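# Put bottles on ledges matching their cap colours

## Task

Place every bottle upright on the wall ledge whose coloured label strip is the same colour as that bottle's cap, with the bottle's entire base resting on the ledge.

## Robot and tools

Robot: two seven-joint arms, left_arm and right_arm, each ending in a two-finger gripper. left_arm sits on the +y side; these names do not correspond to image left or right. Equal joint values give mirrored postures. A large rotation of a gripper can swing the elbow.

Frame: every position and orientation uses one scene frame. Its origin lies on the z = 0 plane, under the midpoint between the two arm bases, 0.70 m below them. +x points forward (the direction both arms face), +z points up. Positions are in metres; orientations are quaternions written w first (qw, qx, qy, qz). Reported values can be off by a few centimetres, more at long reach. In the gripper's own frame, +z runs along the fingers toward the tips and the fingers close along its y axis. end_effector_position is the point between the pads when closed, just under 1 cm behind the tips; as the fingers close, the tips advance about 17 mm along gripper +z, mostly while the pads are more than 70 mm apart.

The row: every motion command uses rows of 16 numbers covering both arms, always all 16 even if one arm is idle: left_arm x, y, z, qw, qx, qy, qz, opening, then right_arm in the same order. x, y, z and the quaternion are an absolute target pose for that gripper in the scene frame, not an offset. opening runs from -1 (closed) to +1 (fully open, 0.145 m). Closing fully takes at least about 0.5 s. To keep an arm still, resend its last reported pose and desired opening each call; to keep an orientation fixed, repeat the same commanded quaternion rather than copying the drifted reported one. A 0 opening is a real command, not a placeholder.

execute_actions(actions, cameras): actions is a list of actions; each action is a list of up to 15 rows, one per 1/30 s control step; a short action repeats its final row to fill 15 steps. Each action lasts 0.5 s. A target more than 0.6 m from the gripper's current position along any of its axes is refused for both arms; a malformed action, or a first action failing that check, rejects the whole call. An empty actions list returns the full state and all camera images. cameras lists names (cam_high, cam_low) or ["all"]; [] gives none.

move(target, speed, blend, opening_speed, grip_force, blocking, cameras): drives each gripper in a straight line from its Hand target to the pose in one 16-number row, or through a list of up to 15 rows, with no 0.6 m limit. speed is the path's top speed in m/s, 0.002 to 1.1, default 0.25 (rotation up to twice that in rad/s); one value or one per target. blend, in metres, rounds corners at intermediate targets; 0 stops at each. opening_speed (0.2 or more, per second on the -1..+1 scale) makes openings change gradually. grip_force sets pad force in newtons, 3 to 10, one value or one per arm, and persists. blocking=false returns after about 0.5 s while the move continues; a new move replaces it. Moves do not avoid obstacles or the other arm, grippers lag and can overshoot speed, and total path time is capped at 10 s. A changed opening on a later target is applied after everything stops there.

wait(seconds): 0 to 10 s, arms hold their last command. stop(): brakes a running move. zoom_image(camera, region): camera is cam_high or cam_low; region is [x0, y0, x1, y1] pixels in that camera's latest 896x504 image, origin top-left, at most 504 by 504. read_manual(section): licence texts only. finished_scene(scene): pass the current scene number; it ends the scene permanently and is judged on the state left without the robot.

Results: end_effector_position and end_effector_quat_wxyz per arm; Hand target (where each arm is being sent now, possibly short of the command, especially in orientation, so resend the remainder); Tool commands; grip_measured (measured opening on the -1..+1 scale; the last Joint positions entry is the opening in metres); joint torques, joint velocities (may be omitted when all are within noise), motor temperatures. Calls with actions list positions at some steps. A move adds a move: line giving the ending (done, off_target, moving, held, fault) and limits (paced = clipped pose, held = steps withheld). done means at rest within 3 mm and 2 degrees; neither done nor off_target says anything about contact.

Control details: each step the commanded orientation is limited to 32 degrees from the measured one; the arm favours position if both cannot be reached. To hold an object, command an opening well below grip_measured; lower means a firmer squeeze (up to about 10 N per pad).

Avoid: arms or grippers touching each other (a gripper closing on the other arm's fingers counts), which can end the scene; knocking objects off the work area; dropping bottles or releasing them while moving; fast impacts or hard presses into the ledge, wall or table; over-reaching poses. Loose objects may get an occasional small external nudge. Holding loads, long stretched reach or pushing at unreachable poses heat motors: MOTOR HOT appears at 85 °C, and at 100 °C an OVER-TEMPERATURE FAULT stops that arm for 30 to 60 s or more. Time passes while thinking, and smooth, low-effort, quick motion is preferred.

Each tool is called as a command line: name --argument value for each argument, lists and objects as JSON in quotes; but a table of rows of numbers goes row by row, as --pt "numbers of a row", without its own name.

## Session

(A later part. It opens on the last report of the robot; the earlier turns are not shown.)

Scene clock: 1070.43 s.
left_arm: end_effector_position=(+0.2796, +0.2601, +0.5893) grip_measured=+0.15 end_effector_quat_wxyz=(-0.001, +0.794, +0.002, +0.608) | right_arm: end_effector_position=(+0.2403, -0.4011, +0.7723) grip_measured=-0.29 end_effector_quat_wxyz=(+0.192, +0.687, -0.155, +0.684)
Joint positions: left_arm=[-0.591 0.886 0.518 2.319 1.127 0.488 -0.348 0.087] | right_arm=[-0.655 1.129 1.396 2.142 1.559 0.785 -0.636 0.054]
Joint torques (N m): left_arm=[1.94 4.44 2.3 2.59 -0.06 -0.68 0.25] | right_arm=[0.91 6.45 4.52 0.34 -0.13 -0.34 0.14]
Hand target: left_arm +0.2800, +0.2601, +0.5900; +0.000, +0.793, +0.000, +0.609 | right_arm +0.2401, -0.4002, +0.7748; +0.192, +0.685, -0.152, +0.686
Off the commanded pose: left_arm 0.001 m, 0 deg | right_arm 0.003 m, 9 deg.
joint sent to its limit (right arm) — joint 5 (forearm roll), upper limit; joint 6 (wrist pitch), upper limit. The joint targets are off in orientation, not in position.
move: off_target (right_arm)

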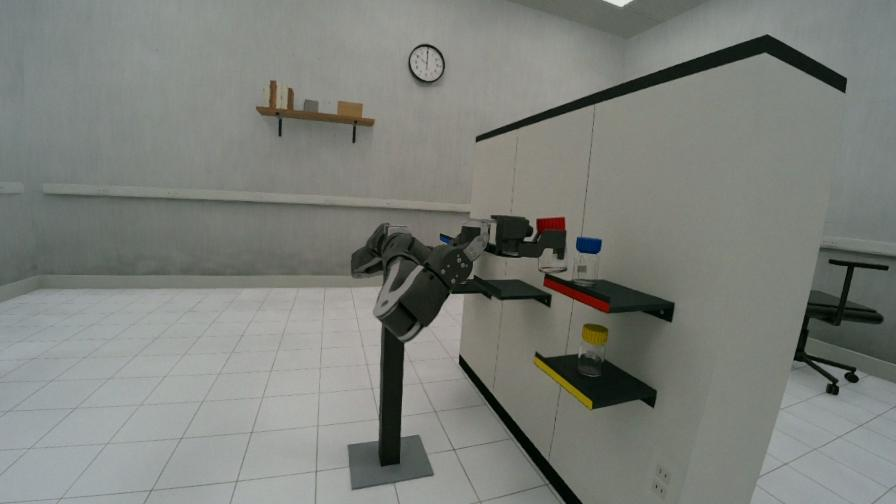

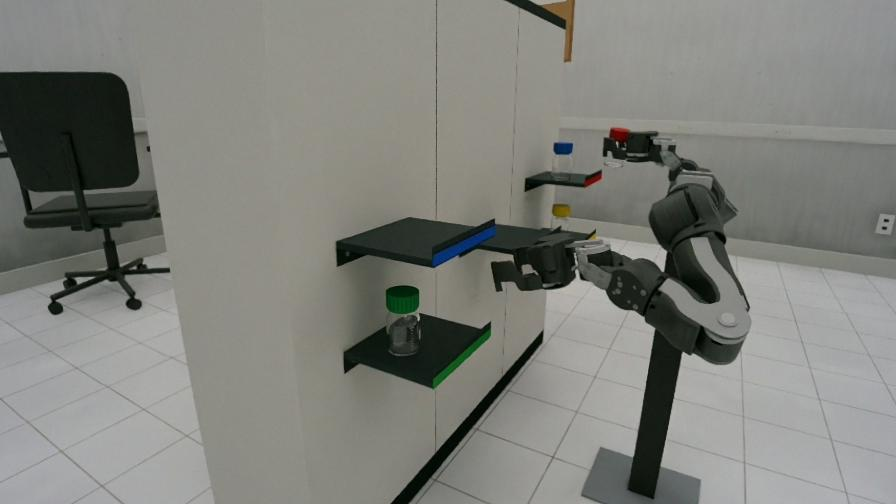

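move --pt "0.28 0.26 0.59 0 0.7933 0 0.6087 0.15 0.32 -0.44 0.775 0.1698 0.729 -0.1953 0.6337 -0.8" --speed 0.12 --cameras '["all"]'

zoom_image --camera "cam_high" --region '[500, 190, 700, 330]'

Scene clock: 1080.63 s.
left_arm: end_effector_position=(+0.2796, +0.2601, +0.5893) grip_measured=+0.15 end_effector_quat_wxyz=(-0.001, +0.794, +0.002, +0.608) | right_arm: end_effector_position=(+0.3202, -0.4397, +0.7755) grip_measured=-0.29 end_effector_quat_wxyz=(+0.169, +0.728, -0.193, +0.636)
Joint positions: left_arm=[-0.591 0.886 0.518 2.319 1.127 0.488 -0.348 0.087] | right_arm=[0.325 1.405 0.339 1.678 1.559 0.785 -0.654 0.054]
Joint torques (N m): left_arm=[1.94 4.42 2.29 2.61 -0.06 -0.68 0.25] | right_arm=[3.86 7.16 2.85 0.87 -0.12 -0.31 -0.16]
Hand target: left_arm +0.2800, +0.2601, +0.5900; +0.000, +0.793, +0.000, +0.609 | right_arm +0.3200, -0.4400, +0.7750; +0.170, +0.728, -0.194, +0.635
Off the commanded pose: left_arm 0.001 m, 0 deg | right_arm 0.001 m, 0 deg.
joint sent to its limit (right arm) — joint 5 (forearm roll), upper limit; joint 6 (wrist pitch), upper limit. The joint targets still meet the commanded pose.
move: done

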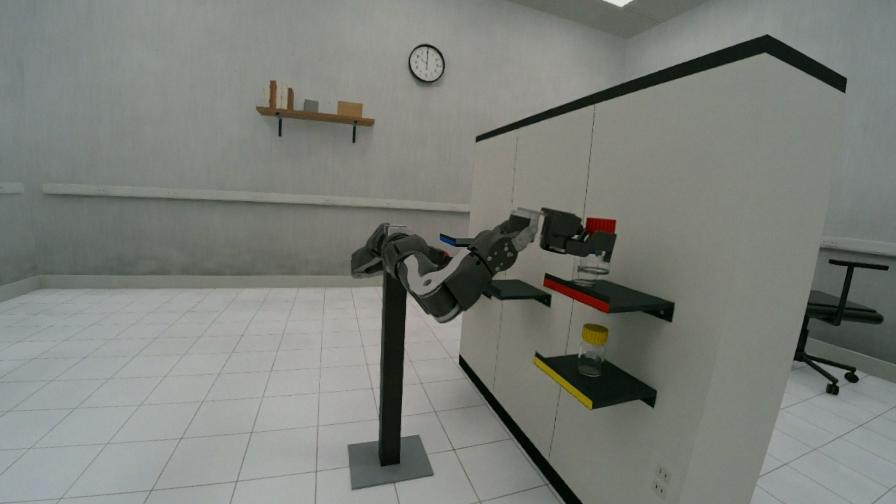

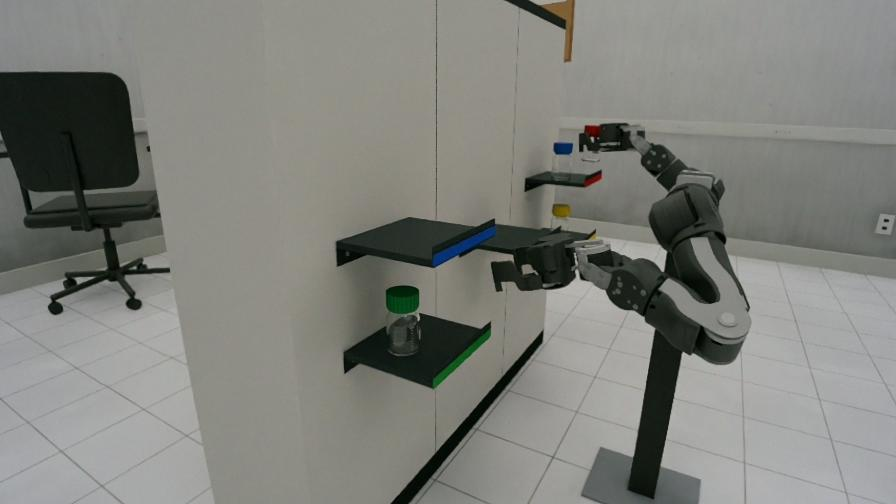

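Scaled by 2.520 from the camera's 896x504 image, which has a finer 1280x720 frame.

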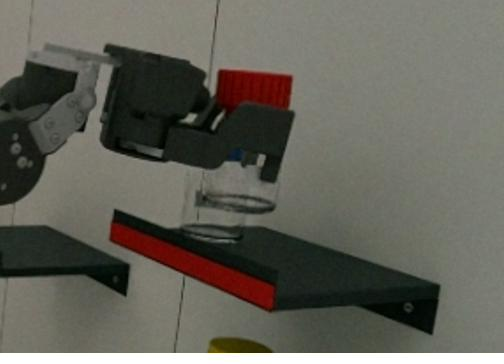

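move --pt "0.28 0.26 0.59 0 0.7933 0 0.6087 0.15 0.388 -0.457 0.772 0.1698 0.729 -0.1953 0.6337 -0.8" --pt "0.28 0.26 0.59 0 0.7933 0 0.6087 0.15 0.388 -0.457 0.742 0.1698 0.729 -0.1953 0.6337 -0.8" --speed '[0.1,0.05]' --blend '[0.005,0]' --cameras '["all"]'

zoom_image --camera "cam_high" --region '[500, 190, 700, 330]'

Scene clock: 1093.53 s.
left_arm: end_effector_position=(+0.2796, +0.2601, +0.5893) grip_measured=+0.15 end_effector_quat_wxyz=(-0.001, +0.794, +0.002, +0.608) | right_arm: end_effector_position=(+0.3897, -0.4552, +0.7364) grip_measured=-0.29 end_effector_quat_wxyz=(+0.168, +0.737, -0.191, +0.627)
Joint positions: left_arm=[-0.591 0.886 0.518 2.319 1.127 0.488 -0.348 0.087] | right_arm=[0.981 1.218 -0.409 1.349 1.281 0.669 -0.474 0.054]
Joint torques (N m): left_arm=[1.94 4.44 2.3 2.59 -0.06 -0.68 0.25] | right_arm=[5.53 5.39 5.01 2.14 -0.12 -0.75 -0.18]
Hand target: left_arm +0.2800, +0.2601, +0.5900; +0.000, +0.793, +0.000, +0.609 | right_arm +0.3880, -0.4569, +0.7420; +0.170, +0.729, -0.195, +0.634
Off the commanded pose: left_arm 0.001 m, 0 deg | right_arm 0.006 m, 1 deg.
move: off_target (right_arm)

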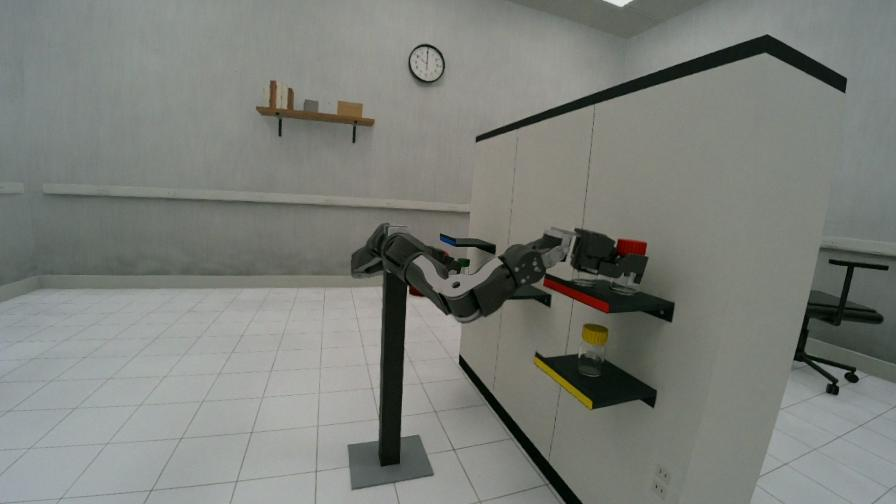

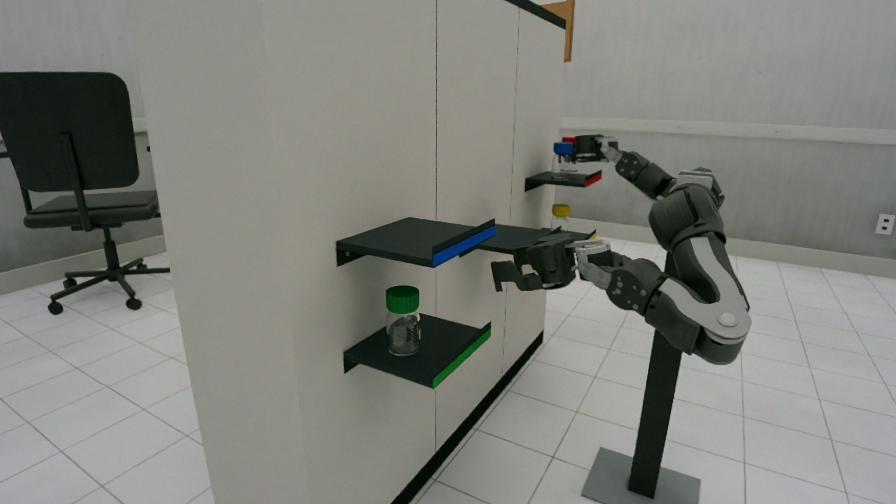

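Scaled by 2.520 from the camera's 896x504 image, which has a finer 1280x720 frame.

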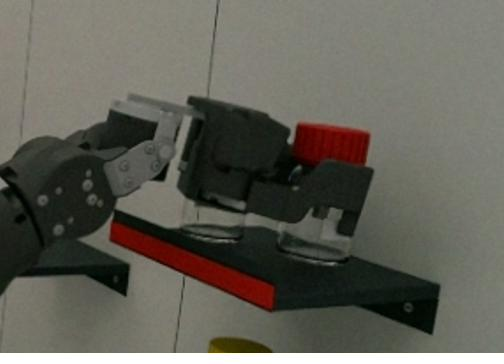

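move --pt "0.28 0.26 0.59 0 0.7933 0 0.6087 0.15 0.388 -0.457 0.729 0.1698 0.729 -0.1953 0.6337 -0.8" --speed 0.015 --cameras '["cam_high"]'

zoom_image --camera "cam_high" --region '[540, 210, 680, 330]'

Scene clock: 1101.10 s.
left_arm: end_effector_position=(+0.2796, +0.2601, +0.5893) grip_measured=+0.15 end_effector_quat_wxyz=(-0.001, +0.794, +0.002, +0.608) | right_arm: end_effector_position=(+0.3892, -0.4555, +0.7267) grip_measured=-0.29 end_effector_quat_wxyz=(+0.168, +0.733, -0.192, +0.631)
Joint positions: left_arm=[-0.591 0.886 0.518 2.319 1.127 0.488 -0.348 0.087] | right_arm=[0.918 1.24 -0.407 1.367 1.307 0.603 -0.48 0.054]
Joint torques (N m): left_arm=[1.94 4.42 2.3 2.59 -0.06 -0.68 0.25] | right_arm=[4.58 5.6 4.62 1.88 -0.07 -0.6 -0.21]
Hand target: left_arm +0.2800, +0.2601, +0.5900; +0.000, +0.793, +0.000, +0.609 | right_arm +0.3880, -0.4570, +0.7289; +0.170, +0.729, -0.195, +0.634
Off the commanded pose: left_arm 0.001 m, 0 deg | right_arm 0.003 m, 1 deg.
move: done
Images, in order (width x height): cam_high 896x504.

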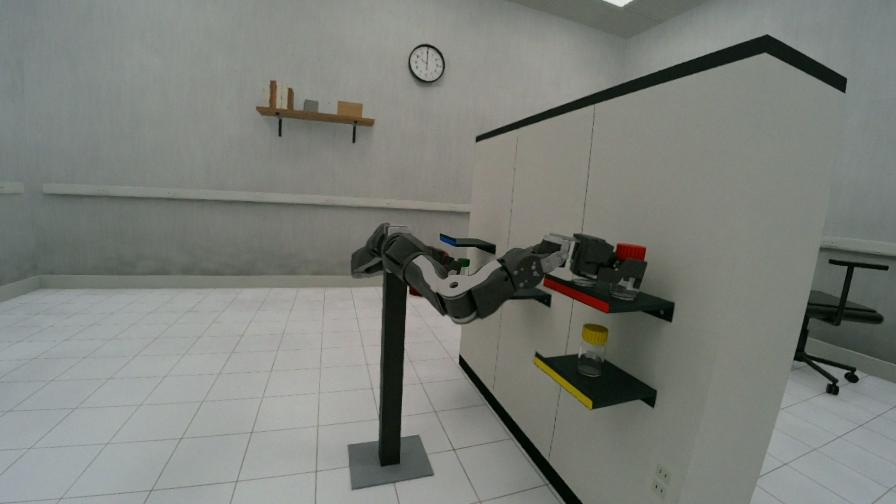

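Scaled by 3.600 from the camera's 896x504 image, which has a finer 1280x720 frame.

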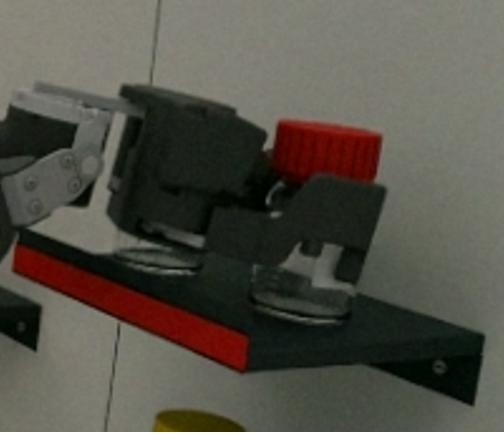

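move --pt "0.28 0.26 0.59 0 0.7933 0 0.6087 0.15 0.388 -0.457 0.721 0.1698 0.729 -0.1953 0.6337 -0.8" --speed 0.015 --cameras '["cam_high"]'

zoom_image --camera "cam_high" --region '[540, 210, 680, 330]'

Scene clock: 1109.20 s.
left_arm: end_effector_position=(+0.2796, +0.2601, +0.5893) grip_measured=+0.15 end_effector_quat_wxyz=(-0.001, +0.794, +0.002, +0.608) | right_arm: end_effector_position=(+0.3884, -0.4556, +0.7263) grip_measured=-0.29 end_effector_quat_wxyz=(+0.169, +0.723, -0.192, +0.641)
Joint positions: left_arm=[-0.591 0.886 0.518 2.319 1.127 0.488 -0.348 0.087] | right_arm=[0.886 1.256 -0.406 1.38 1.317 0.549 -0.481 0.054]
Joint torques (N m): left_arm=[1.94 4.44 2.3 2.61 -0.06 -0.68 0.25] | right_arm=[3.39 5.21 3.43 0.98 0.12 -0.16 -0.23]
Hand target: left_arm +0.2800, +0.2601, +0.5900; +0.000, +0.793, +0.000, +0.609 | right_arm +0.3880, -0.4570, +0.7210; +0.170, +0.729, -0.195, +0.634
Off the commanded pose: left_arm 0.001 m, 0 deg | right_arm 0.005 m, 1 deg.
move: off_target (right_arm)
Images, in order (width x height): cam_high 896x504.

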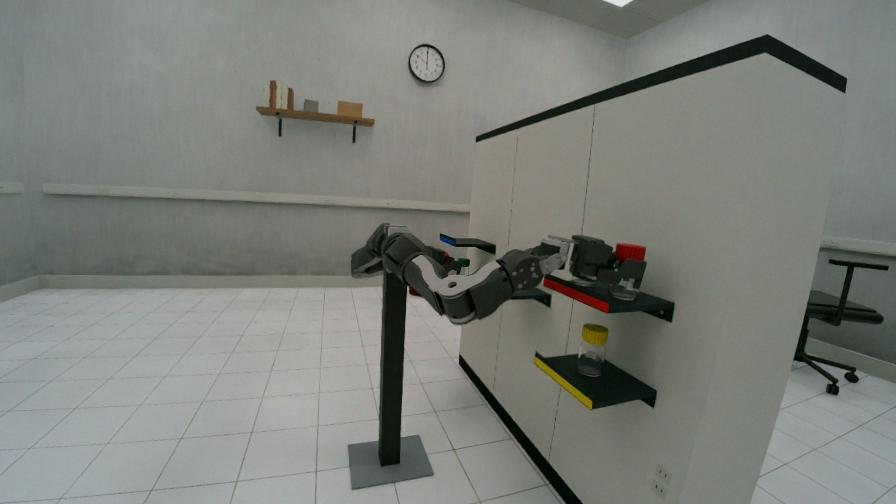

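Scaled by 3.600 from the camera's 896x504 image, which has a finer 1280x720 frame.

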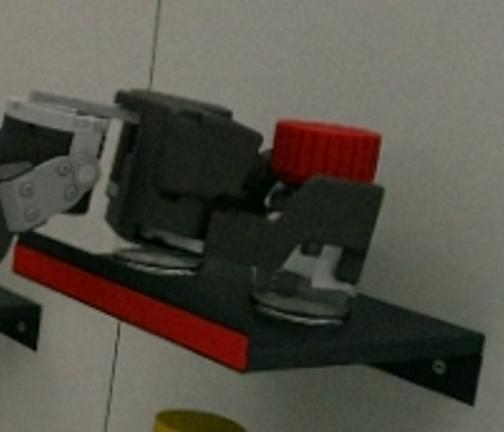

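Contact. Release and retreat.

move --pt "0.28 0.26 0.59 0 0.7933 0 0.6087 0.15 0.388 -0.457 0.727 0.1698 0.729 -0.1953 0.6337 -0.8" --pt "0.28 0.26 0.59 0 0.7933 0 0.6087 0.15 0.388 -0.457 0.728 0.1698 0.729 -0.1953 0.6337 0.0" --pt "0.28 0.26 0.59 0 0.7933 0 0.6087 0.15 0.33 -0.425 0.745 0.1698 0.729 -0.1953 0.6337 0.0" --pt "0.28 0.26 0.59 0 0.7933 0 0.6087 0.15 0.28 -0.38 0.76 0.1698 0.729 -0.1953 0.6337 0.3" --speed '[0.02,0.02,0.1,0.15]' --opening_speed 0.8 --blend '[0,0,0.01,0]' --cameras '["all"]'

zoom_image --camera "cam_high" --region '[500, 190, 700, 330]'

zoom_image --camera "cam_low" --region '[500, 100, 660, 260]'

Scene clock: 1125.23 s.
left_arm: end_effector_position=(+0.2796, +0.2601, +0.5893) grip_measured=+0.15 end_effector_quat_wxyz=(-0.001, +0.794, +0.002, +0.608) | right_arm: end_effector_position=(+0.2809, -0.3795, +0.7590) grip_measured=+0.30 end_effector_quat_wxyz=(+0.182, +0.694, -0.171, +0.675)
Joint positions: left_arm=[-0.591 0.886 0.518 2.319 1.127 0.488 -0.348 0.087] | right_arm=[-0.106 1.189 0.781 2.125 1.559 0.785 -0.882 0.098]
Joint torques (N m): left_arm=[1.94 4.42 2.29 2.59 -0.06 -0.68 0.25] | right_arm=[2.2 6.74 3.84 0.8 -0.2 -0.23 -0.11]
Hand target: left_arm +0.2800, +0.2601, +0.5900; +0.000, +0.793, +0.000, +0.609 | right_arm +0.2801, -0.3802, +0.7598; +0.184, +0.693, -0.173, +0.675
Off the commanded pose: left_arm 0.001 m, 0 deg | right_arm 0.001 m, 7 deg.
joint sent to its limit (right arm) — joint 5 (forearm roll), upper limit; joint 6 (wrist pitch), upper limit. The joint targets are off in orientation, not in position.
move: off_target (right_arm); target 4's new opening was sent with right_arm's hand 0.001 m and 7 deg from that target

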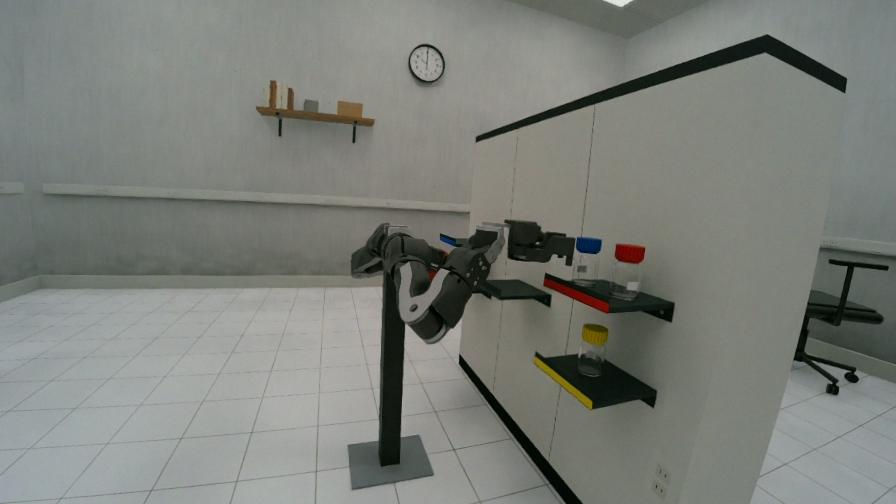

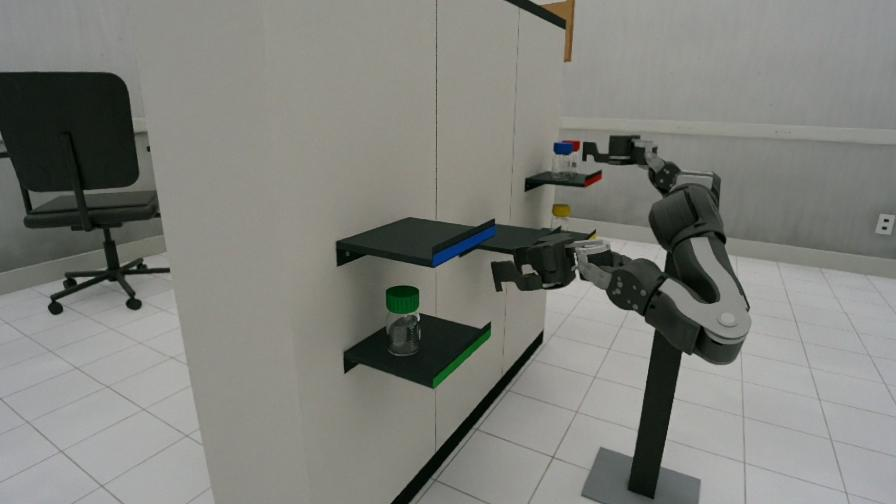

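Scaled by 2.520 from the camera's 896x504 image, which has a finer 1280x720 frame.

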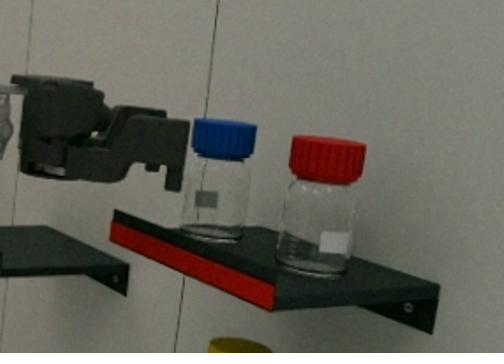

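Scaled by 3.150 from the camera's 896x504 image, which has a finer 1280x720 frame.

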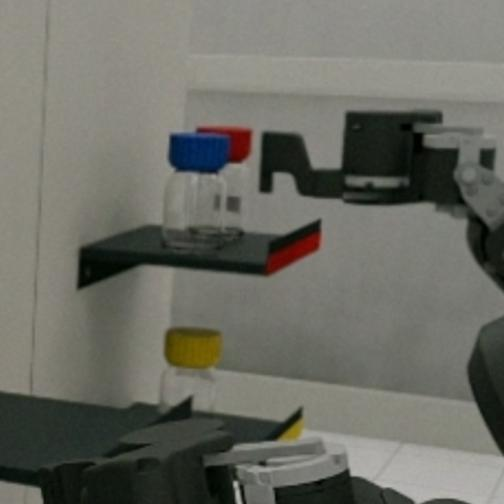

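move --pt "0.28 0.26 0.59 0 0.7933 0 0.6087 0.15 0.29 -0.335 0.76 0.0572 0.7518 -0.0658 0.6536 0.12" --pt "0.28 0.26 0.59 0 0.7933 0 0.6087 0.15 0.33 -0.34 0.75 0.0572 0.7518 -0.0658 0.6536 0.12" --speed '[0.12,0.12]' --cameras '["all"]'

zoom_image --camera "cam_high" --region '[500, 190, 700, 330]'

zoom_image --camera "cam_low" --region '[500, 100, 660, 260]'

Scene clock: 1145.63 s.
left_arm: end_effector_position=(+0.2796, +0.2601, +0.5893) grip_measured=+0.15 end_effector_quat_wxyz=(-0.001, +0.794, +0.002, +0.608) | right_arm: end_effector_position=(+0.3300, -0.3399, +0.7509) grip_measured=+0.12 end_effector_quat_wxyz=(+0.058, +0.744, -0.058, +0.663)
Joint positions: left_arm=[-0.591 0.886 0.518 2.319 1.127 0.488 -0.348 0.087] | right_arm=[0.159 1.276 0.462 1.952 1.559 0.785 -0.515 0.085]
Joint torques (N m): left_arm=[1.96 4.44 2.29 2.61 -0.06 -0.68 0.25] | right_arm=[3.26 6.42 2.71 0.87 -0.08 -0.33 -0.16]
Hand target: left_arm +0.2800, +0.2601, +0.5900; +0.000, +0.793, +0.000, +0.609 | right_arm +0.3301, -0.3400, +0.7498; +0.059, +0.745, -0.059, +0.662
Off the commanded pose: left_arm 0.001 m, 0 deg | right_arm 0.001 m, 2 deg.
joint sent to its limit (right arm) — joint 5 (forearm roll), upper limit; joint 6 (wrist pitch), upper limit. The joint targets still meet the commanded pose.
move: done

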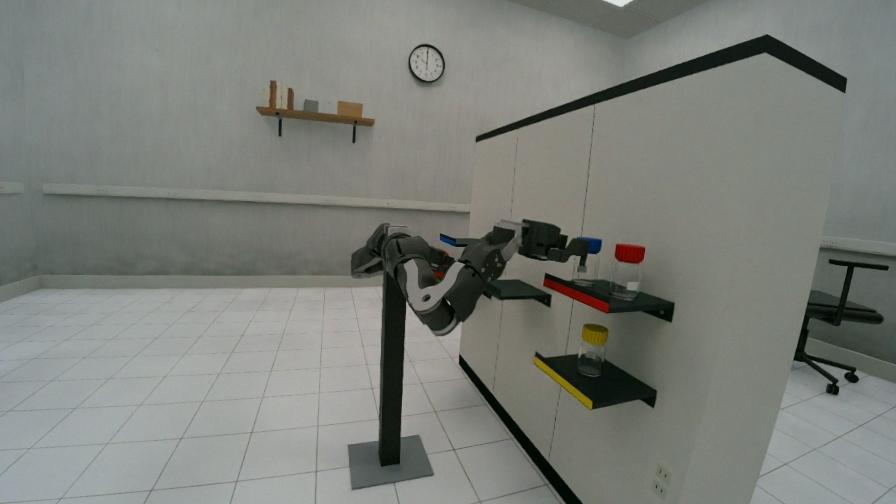

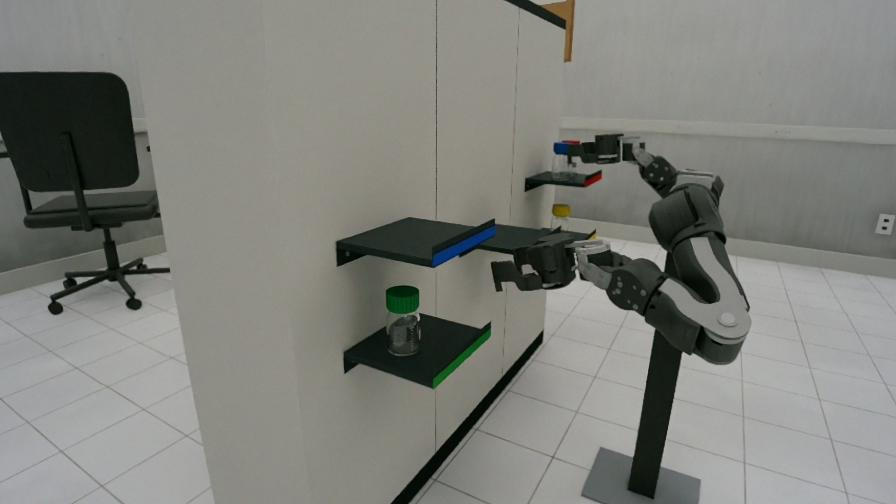

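Scaled by 2.520 from the camera's 896x504 image, which has a finer 1280x720 frame.

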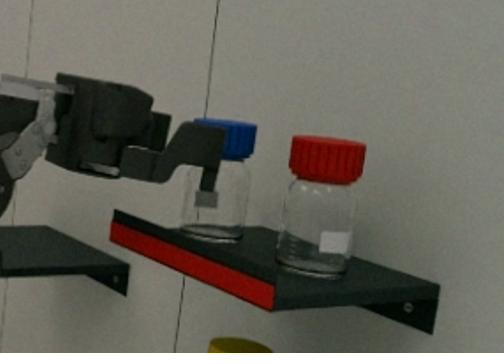

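Scaled by 3.150 from the camera's 896x504 image, which has a finer 1280x720 frame.

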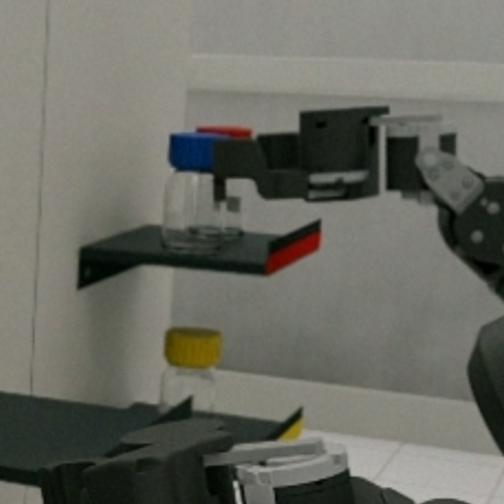

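move --pt "0.28 0.26 0.59 0 0.7933 0 0.6087 0.15 0.38 -0.343 0.73 0.0572 0.7518 -0.0658 0.6536 0.12" --speed '[0.08]' --cameras '["all"]'

zoom_image --camera "cam_high" --region '[540, 200, 680, 320]'

zoom_image --camera "cam_low" --region '[500, 100, 660, 260]'

Scene clock: 1170.73 s.
left_arm: end_effector_position=(+0.2796, +0.2601, +0.5893) grip_measured=+0.15 end_effector_quat_wxyz=(-0.001, +0.794, +0.002, +0.608) | right_arm: end_effector_position=(+0.3798, -0.3437, +0.7307) grip_measured=+0.12 end_effector_quat_wxyz=(+0.057, +0.750, -0.069, +0.655)
Joint positions: left_arm=[-0.591 0.886 0.518 2.319 1.127 0.488 -0.348 0.087] | right_arm=[0.65 1.252 -0.159 1.751 1.461 0.661 -0.482 0.085]
Joint torques (N m): left_arm=[1.94 4.44 2.3 2.59 -0.06 -0.69 0.25] | right_arm=[4.52 5.89 3.06 1.14 -0.17 -0.31 0.2]
Hand target: left_arm +0.2800, +0.2601, +0.5900; +0.000, +0.793, +0.000, +0.609 | right_arm +0.3800, -0.3429, +0.7301; +0.057, +0.752, -0.066, +0.654
Off the commanded pose: left_arm 0.001 m, 0 deg | right_arm 0.001 m, 0 deg.
move: done

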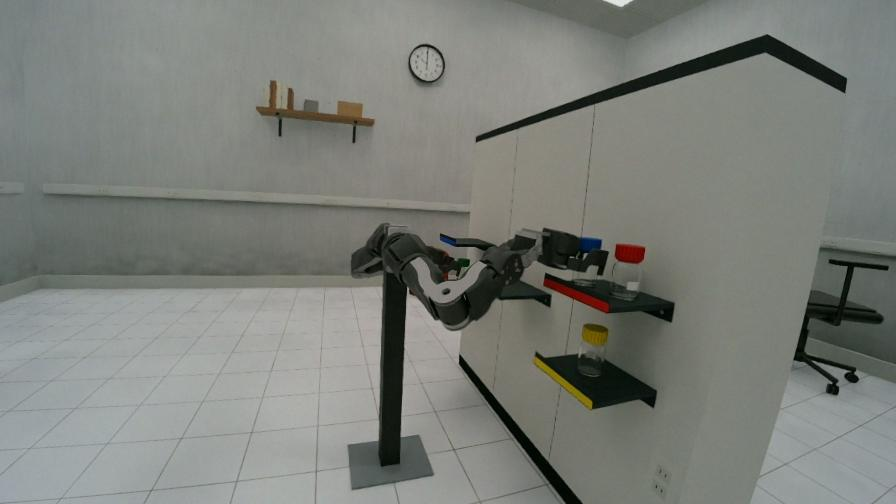

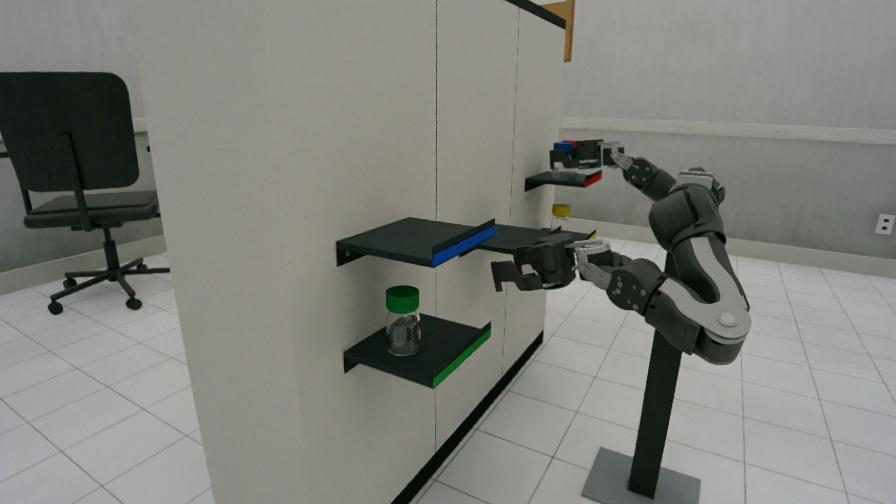

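Scaled by 3.600 from the camera's 896x504 image, which has a finer 1280x720 frame.

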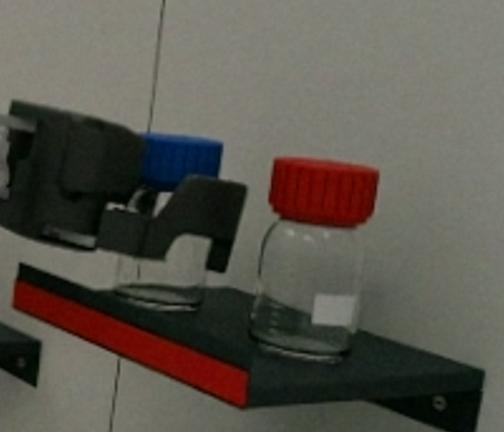

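Scaled by 3.150 from the camera's 896x504 image, which has a finer 1280x720 frame.

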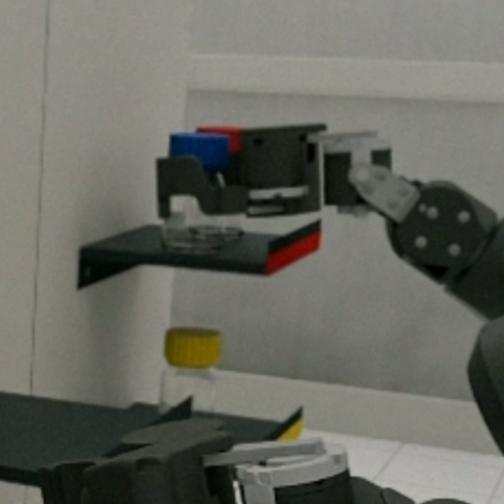

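move --pt "0.28 0.26 0.59 0 0.7933 0 0.6087 0.15 0.38 -0.343 0.73 0.0572 0.7518 -0.0658 0.6536 -0.8" --pt "0.28 0.26 0.59 0 0.7933 0 0.6087 0.15 0.38 -0.343 0.76 0.0572 0.7518 -0.0658 0.6536 -0.8" --pt "0.28 0.26 0.59 0 0.7933 0 0.6087 0.15 0.37 -0.2 0.75 0 0.7547 0 0.6561 -0.8" --pt "0.28 0.26 0.59 0 0.7933 0 0.6087 0.15 0.385 -0.05 0.71 -0.1698 0.729 0.1953 0.6337 -0.8" --pt "0.28 0.26 0.59 0 0.7933 0 0.6087 0.15 0.388 0.0 0.68 -0.1698 0.729 0.1953 0.6337 -0.8" --pt "0.28 0.26 0.59 0 0.7933 0 0.6087 0.15 0.388 0.0 0.64 -0.1698 0.729 0.1953 0.6337 -0.8" --pt "0.28 0.26 0.59 0 0.7933 0 0.6087 0.15 0.388 0.0 0.629 -0.1698 0.729 0.1953 0.6337 -0.8" --speed '[0.05,0.1,0.15,0.15,0.12,0.06,0.02]' --opening_speed 0.8 --blend '[0,0.01,0.02,0.02,0.01,0.002,0]' --cameras '["all"]'

zoom_image --camera "cam_high" --region '[450, 210, 590, 330]'

zoom_image --camera "cam_low" --region '[450, 150, 600, 290]'

Scene clock: 1191.93 s.
left_arm: end_effector_position=(+0.2796, +0.2601, +0.5893) grip_measured=+0.15 end_effector_quat_wxyz=(-0.001, +0.794, +0.002, +0.608) | right_arm: end_effector_position=(+0.3888, -0.0016, +0.6354) grip_measured=-0.27 end_effector_quat_wxyz=(-0.169, +0.724, +0.191, +0.641)
Joint positions: left_arm=[-0.591 0.886 0.518 2.319 1.127 0.488 -0.348 0.087] | right_arm=[0.853 0.462 -0.882 1.856 1.068 0.523 -0.558 0.056]
Joint torques (N m): left_arm=[1.94 4.42 2.29 2.59 -0.06 -0.69 0.25] | right_arm=[4.97 0.25 1.66 1.46 -0.1 -0.28 0.24]
Hand target: left_arm +0.2800, +0.2601, +0.5900; +0.000, +0.793, +0.000, +0.609 | right_arm +0.3880, -0.0001, +0.6292; -0.170, +0.729, +0.195, +0.634
Off the commanded pose: left_arm 0.001 m, 0 deg | right_arm 0.007 m, 1 deg.
move: off_target (right_arm)

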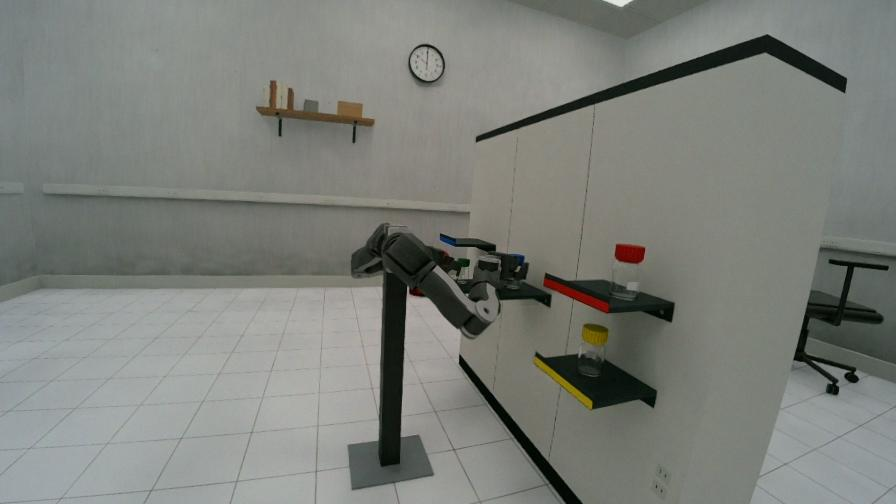

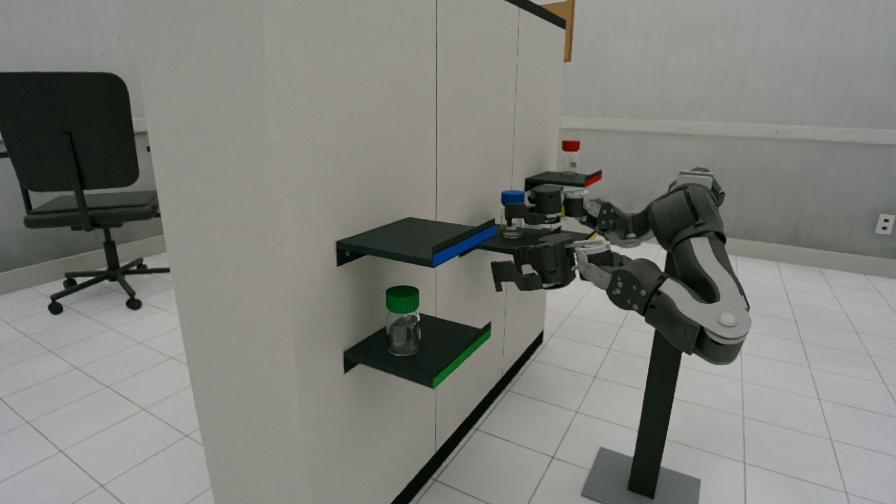

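Scaled by 3.600 from the camera's 896x504 image, which has a finer 1280x720 frame.

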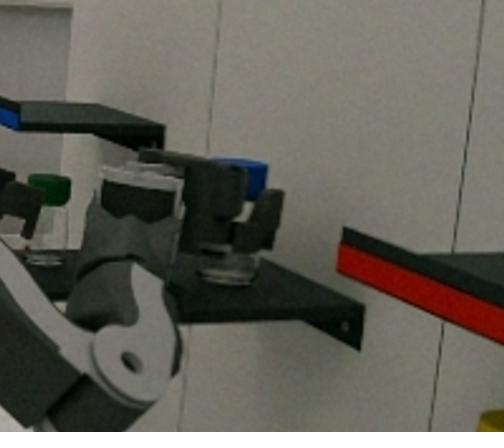

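Scaled by 3.360 from the camera's 896x504 image, which has a finer 1280x720 frame.

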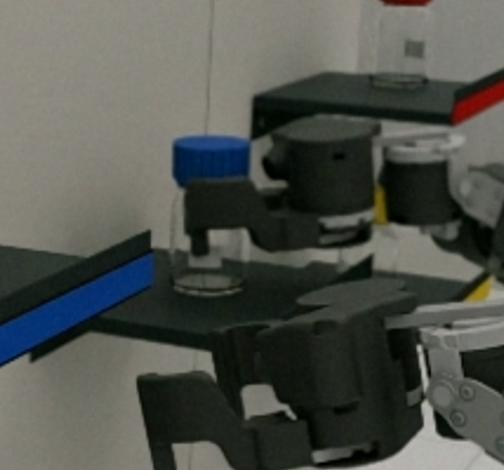

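move --pt "0.28 0.26 0.59 0 0.7933 0 0.6087 0.15 0.388 -0.001 0.635 -0.1698 0.729 0.1953 0.6337 -0.8" --pt "0.28 0.26 0.59 0 0.7933 0 0.6087 0.15 0.388 -0.001 0.636 -0.1698 0.729 0.1953 0.6337 0.15" --pt "0.28 0.26 0.59 0 0.7933 0 0.6087 0.15 0.32 -0.04 0.66 -0.1575 0.7663 0.2053 0.588 0.15" --pt "0.28 0.26 0.59 0 0.7933 0 0.6087 0.15 0.31 -0.18 0.66 0 0.7933 0 0.6087 0.15" --pt "0.28 0.26 0.59 0 0.7933 0 0.6087 0.15 0.27 -0.27 0.58 0 0.7933 0 0.6087 0.15" --speed '[0.02,0.05,0.13,0.2,0.2]' --opening_speed 0.8 --blend '[0,0,0.01,0.02,0]'

move --pt "0.28 0.24 0.6 0 0.7933 0 0.6087 0.4 0.27 -0.27 0.58 0 0.7933 0 0.6087 0.15" --pt "0.32 0.12 0.67 0.1575 0.7663 -0.2053 0.588 0.4 0.27 -0.27 0.58 0 0.7933 0 0.6087 0.15" --pt "0.337 0.027 0.648 0.1698 0.729 -0.1953 0.6337 0.4 0.27 -0.27 0.58 0 0.7933 0 0.6087 0.15" --pt "0.388 -0.002 0.629 0.1698 0.729 -0.1953 0.6337 0.4 0.27 -0.27 0.58 0 0.7933 0 0.6087 0.15" --speed '[0.2,0.2,0.12,0.08]' --opening_speed 0.8 --blend '[0,0.02,0.01,0]' --cameras '["all"]'

zoom_image --camera "cam_high" --region '[450, 210, 590, 330]'

Scene clock: 1220.63 s.
left_arm: end_effector_position=(+0.2796, +0.2601, +0.5893) grip_measured=+0.15 end_effector_quat_wxyz=(-0.001, +0.794, +0.002, +0.608) | right_arm: end_effector_position=(+0.2694, -0.2700, +0.5778) grip_measured=+0.15 end_effector_quat_wxyz=(+0.000, +0.796, -0.002, +0.605)
Joint positions: left_arm=[-0.591 0.886 0.518 2.319 1.127 0.488 -0.348 0.087] | right_arm=[-0.708 0.844 0.586 2.3 1.076 0.429 -0.253 0.087]
Joint torques (N m): left_arm=[1.96 4.42 2.29 2.59 -0.06 -0.68 0.25] | right_arm=[1.07 4.26 3.6 2.44 -0.09 -0.54 0.2]
Hand target: left_arm +0.2800, +0.2601, +0.5900; +0.000, +0.793, +0.000, +0.609 | right_arm +0.2700, -0.2699, +0.5800; +0.000, +0.793, +0.000, +0.609
Off the commanded pose: left_arm 0.001 m, 0 deg | right_arm 0.002 m, 1 deg.
move: done

Scene clock: 1224.60 s.
left_arm: end_effector_position=(+0.3883, -0.0008, +0.6288) grip_measured=+0.40 end_effector_quat_wxyz=(+0.168, +0.730, -0.193, +0.634) | right_arm: end_effector_position=(+0.2694, -0.2700, +0.5778) grip_measured=+0.15 end_effector_quat_wxyz=(+0.000, +0.796, -0.002, +0.605)
Joint positions: left_arm=[0.799 0.418 -0.826 1.848 1.009 0.58 -0.527 0.105] | right_arm=[-0.708 0.844 0.586 2.3 1.076 0.429 -0.253 0.087]
Joint torques (N m): left_arm=[8.64 -0.22 1.87 2.81 -0.12 -0.65 0.22] | right_arm=[1.12 4.29 3.67 2.43 -0.09 -0.59 0.19]
Hand target: left_arm +0.3879, -0.0021, +0.6289; +0.170, +0.729, -0.195, +0.634 | right_arm +0.2700, -0.2699, +0.5800; +0.000, +0.793, +0.000, +0.609
Off the commanded pose: left_arm 0.001 m, 0 deg | right_arm 0.002 m, 1 deg.
move: done

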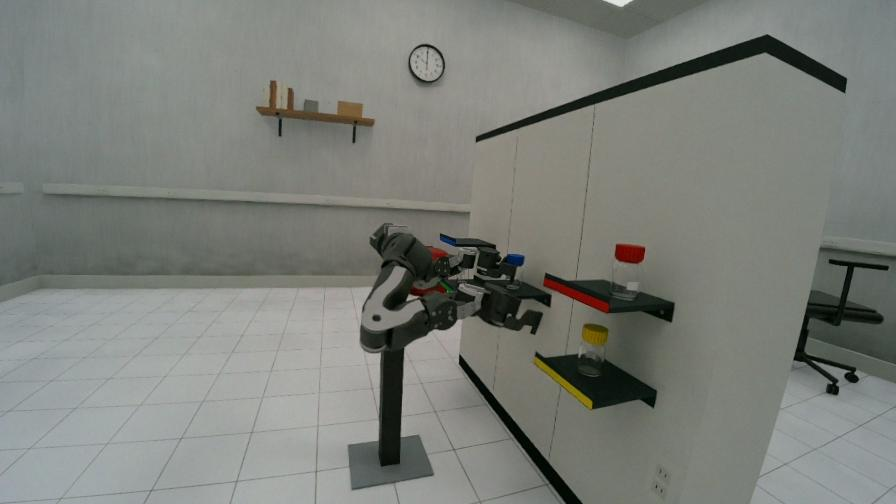

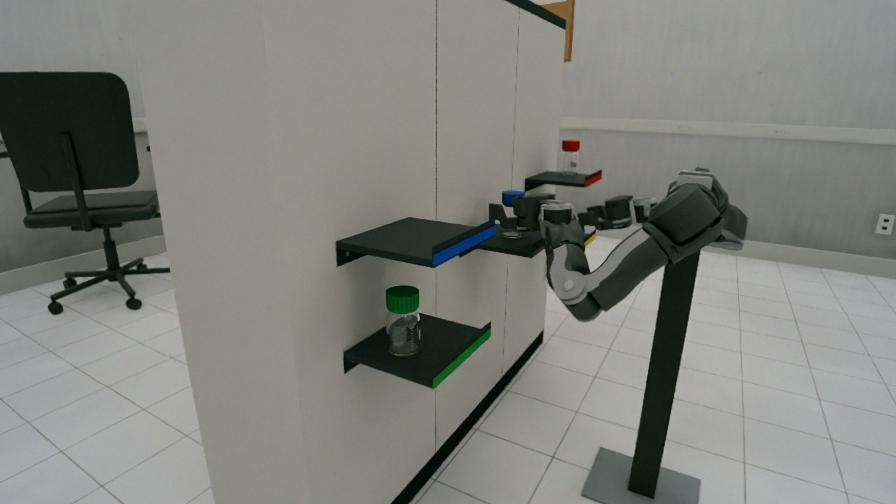

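Scaled by 3.600 from the camera's 896x504 image, which has a finer 1280x720 frame.

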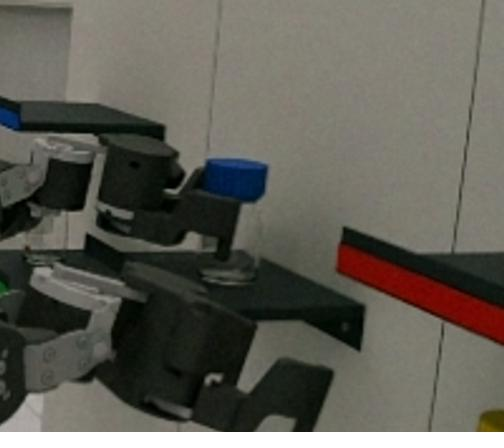

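move --pt "0.388 -0.002 0.629 0.1698 0.729 -0.1953 0.6337 -0.8 0.27 -0.27 0.58 0 0.7933 0 0.6087 0.15" --pt "0.388 0.0 0.7 0.1698 0.729 -0.1953 0.6337 -0.8 0.27 -0.27 0.58 0 0.7933 0 0.6087 0.15" --pt "0.38 0.15 0.765 0.0 0.7547 0 0.6561 -0.8 0.27 -0.27 0.58 0 0.7933 0 0.6087 0.15" --pt "0.38 0.25 0.775 -0.0572 0.7518 0.0658 0.6536 -0.8 0.27 -0.27 0.58 0 0.7933 0 0.6087 0.15" --speed '[0.05,0.1,0.15,0.12]' --opening_speed 0.8 --blend '[0,0.01,0.02,0]' --cameras '["all"]'

Scene clock: 1238.87 s.
left_arm: end_effector_position=(+0.3802, +0.2516, +0.7751) grip_measured=-0.24 end_effector_quat_wxyz=(-0.064, +0.722, +0.061, +0.686) | right_arm: end_effector_position=(+0.2694, -0.2700, +0.5778) grip_measured=+0.15 end_effector_quat_wxyz=(+0.000, +0.796, -0.002, +0.605)
Joint positions: left_arm=[1.065 0.973 -0.437 1.942 1.584 0.782 -1.005 0.058] | right_arm=[-0.708 0.844 0.586 2.3 1.076 0.429 -0.253 0.087]
Joint torques (N m): left_arm=[6.9 1.89 2.74 1.05 -0.14 -0.36 0.22] | right_arm=[1.12 4.29 3.64 2.4 -0.07 -0.56 0.19]
Hand target: left_arm +0.3802, +0.2500, +0.7748; -0.061, +0.723, +0.059, +0.686 | right_arm +0.2700, -0.2699, +0.5800; +0.000, +0.793, +0.000, +0.609
Off the commanded pose: left_arm 0.002 m, 5 deg | right_arm 0.002 m, 1 deg.
joint sent to its limit (left arm) — joint 5 (forearm roll), upper limit; joint 6 (wrist pitch), upper limit. The joint targets are off in orientation, not in position.
move: off_target (left_arm)

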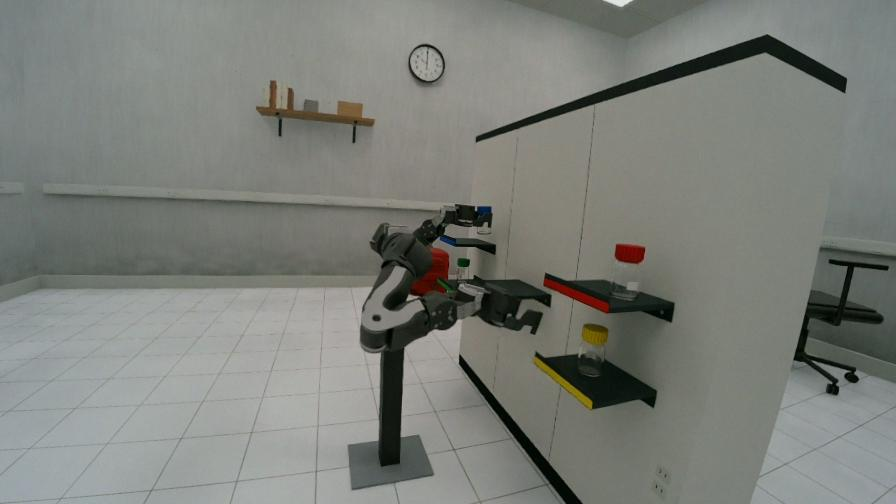

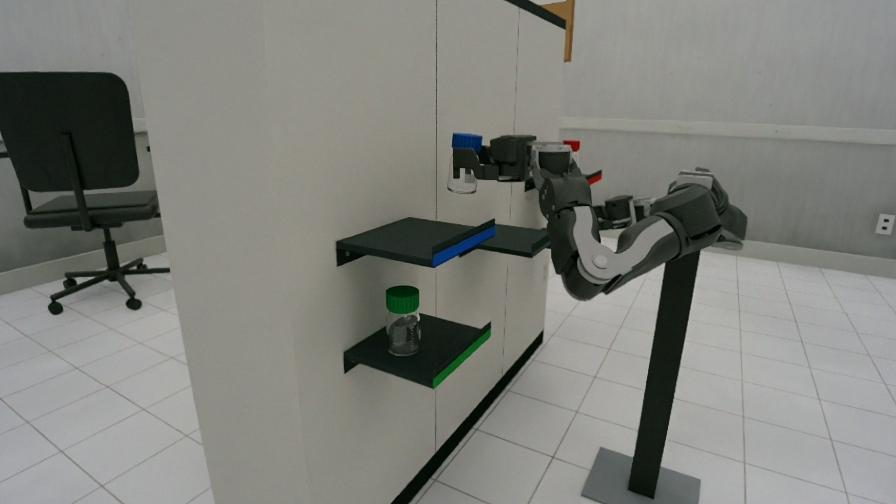

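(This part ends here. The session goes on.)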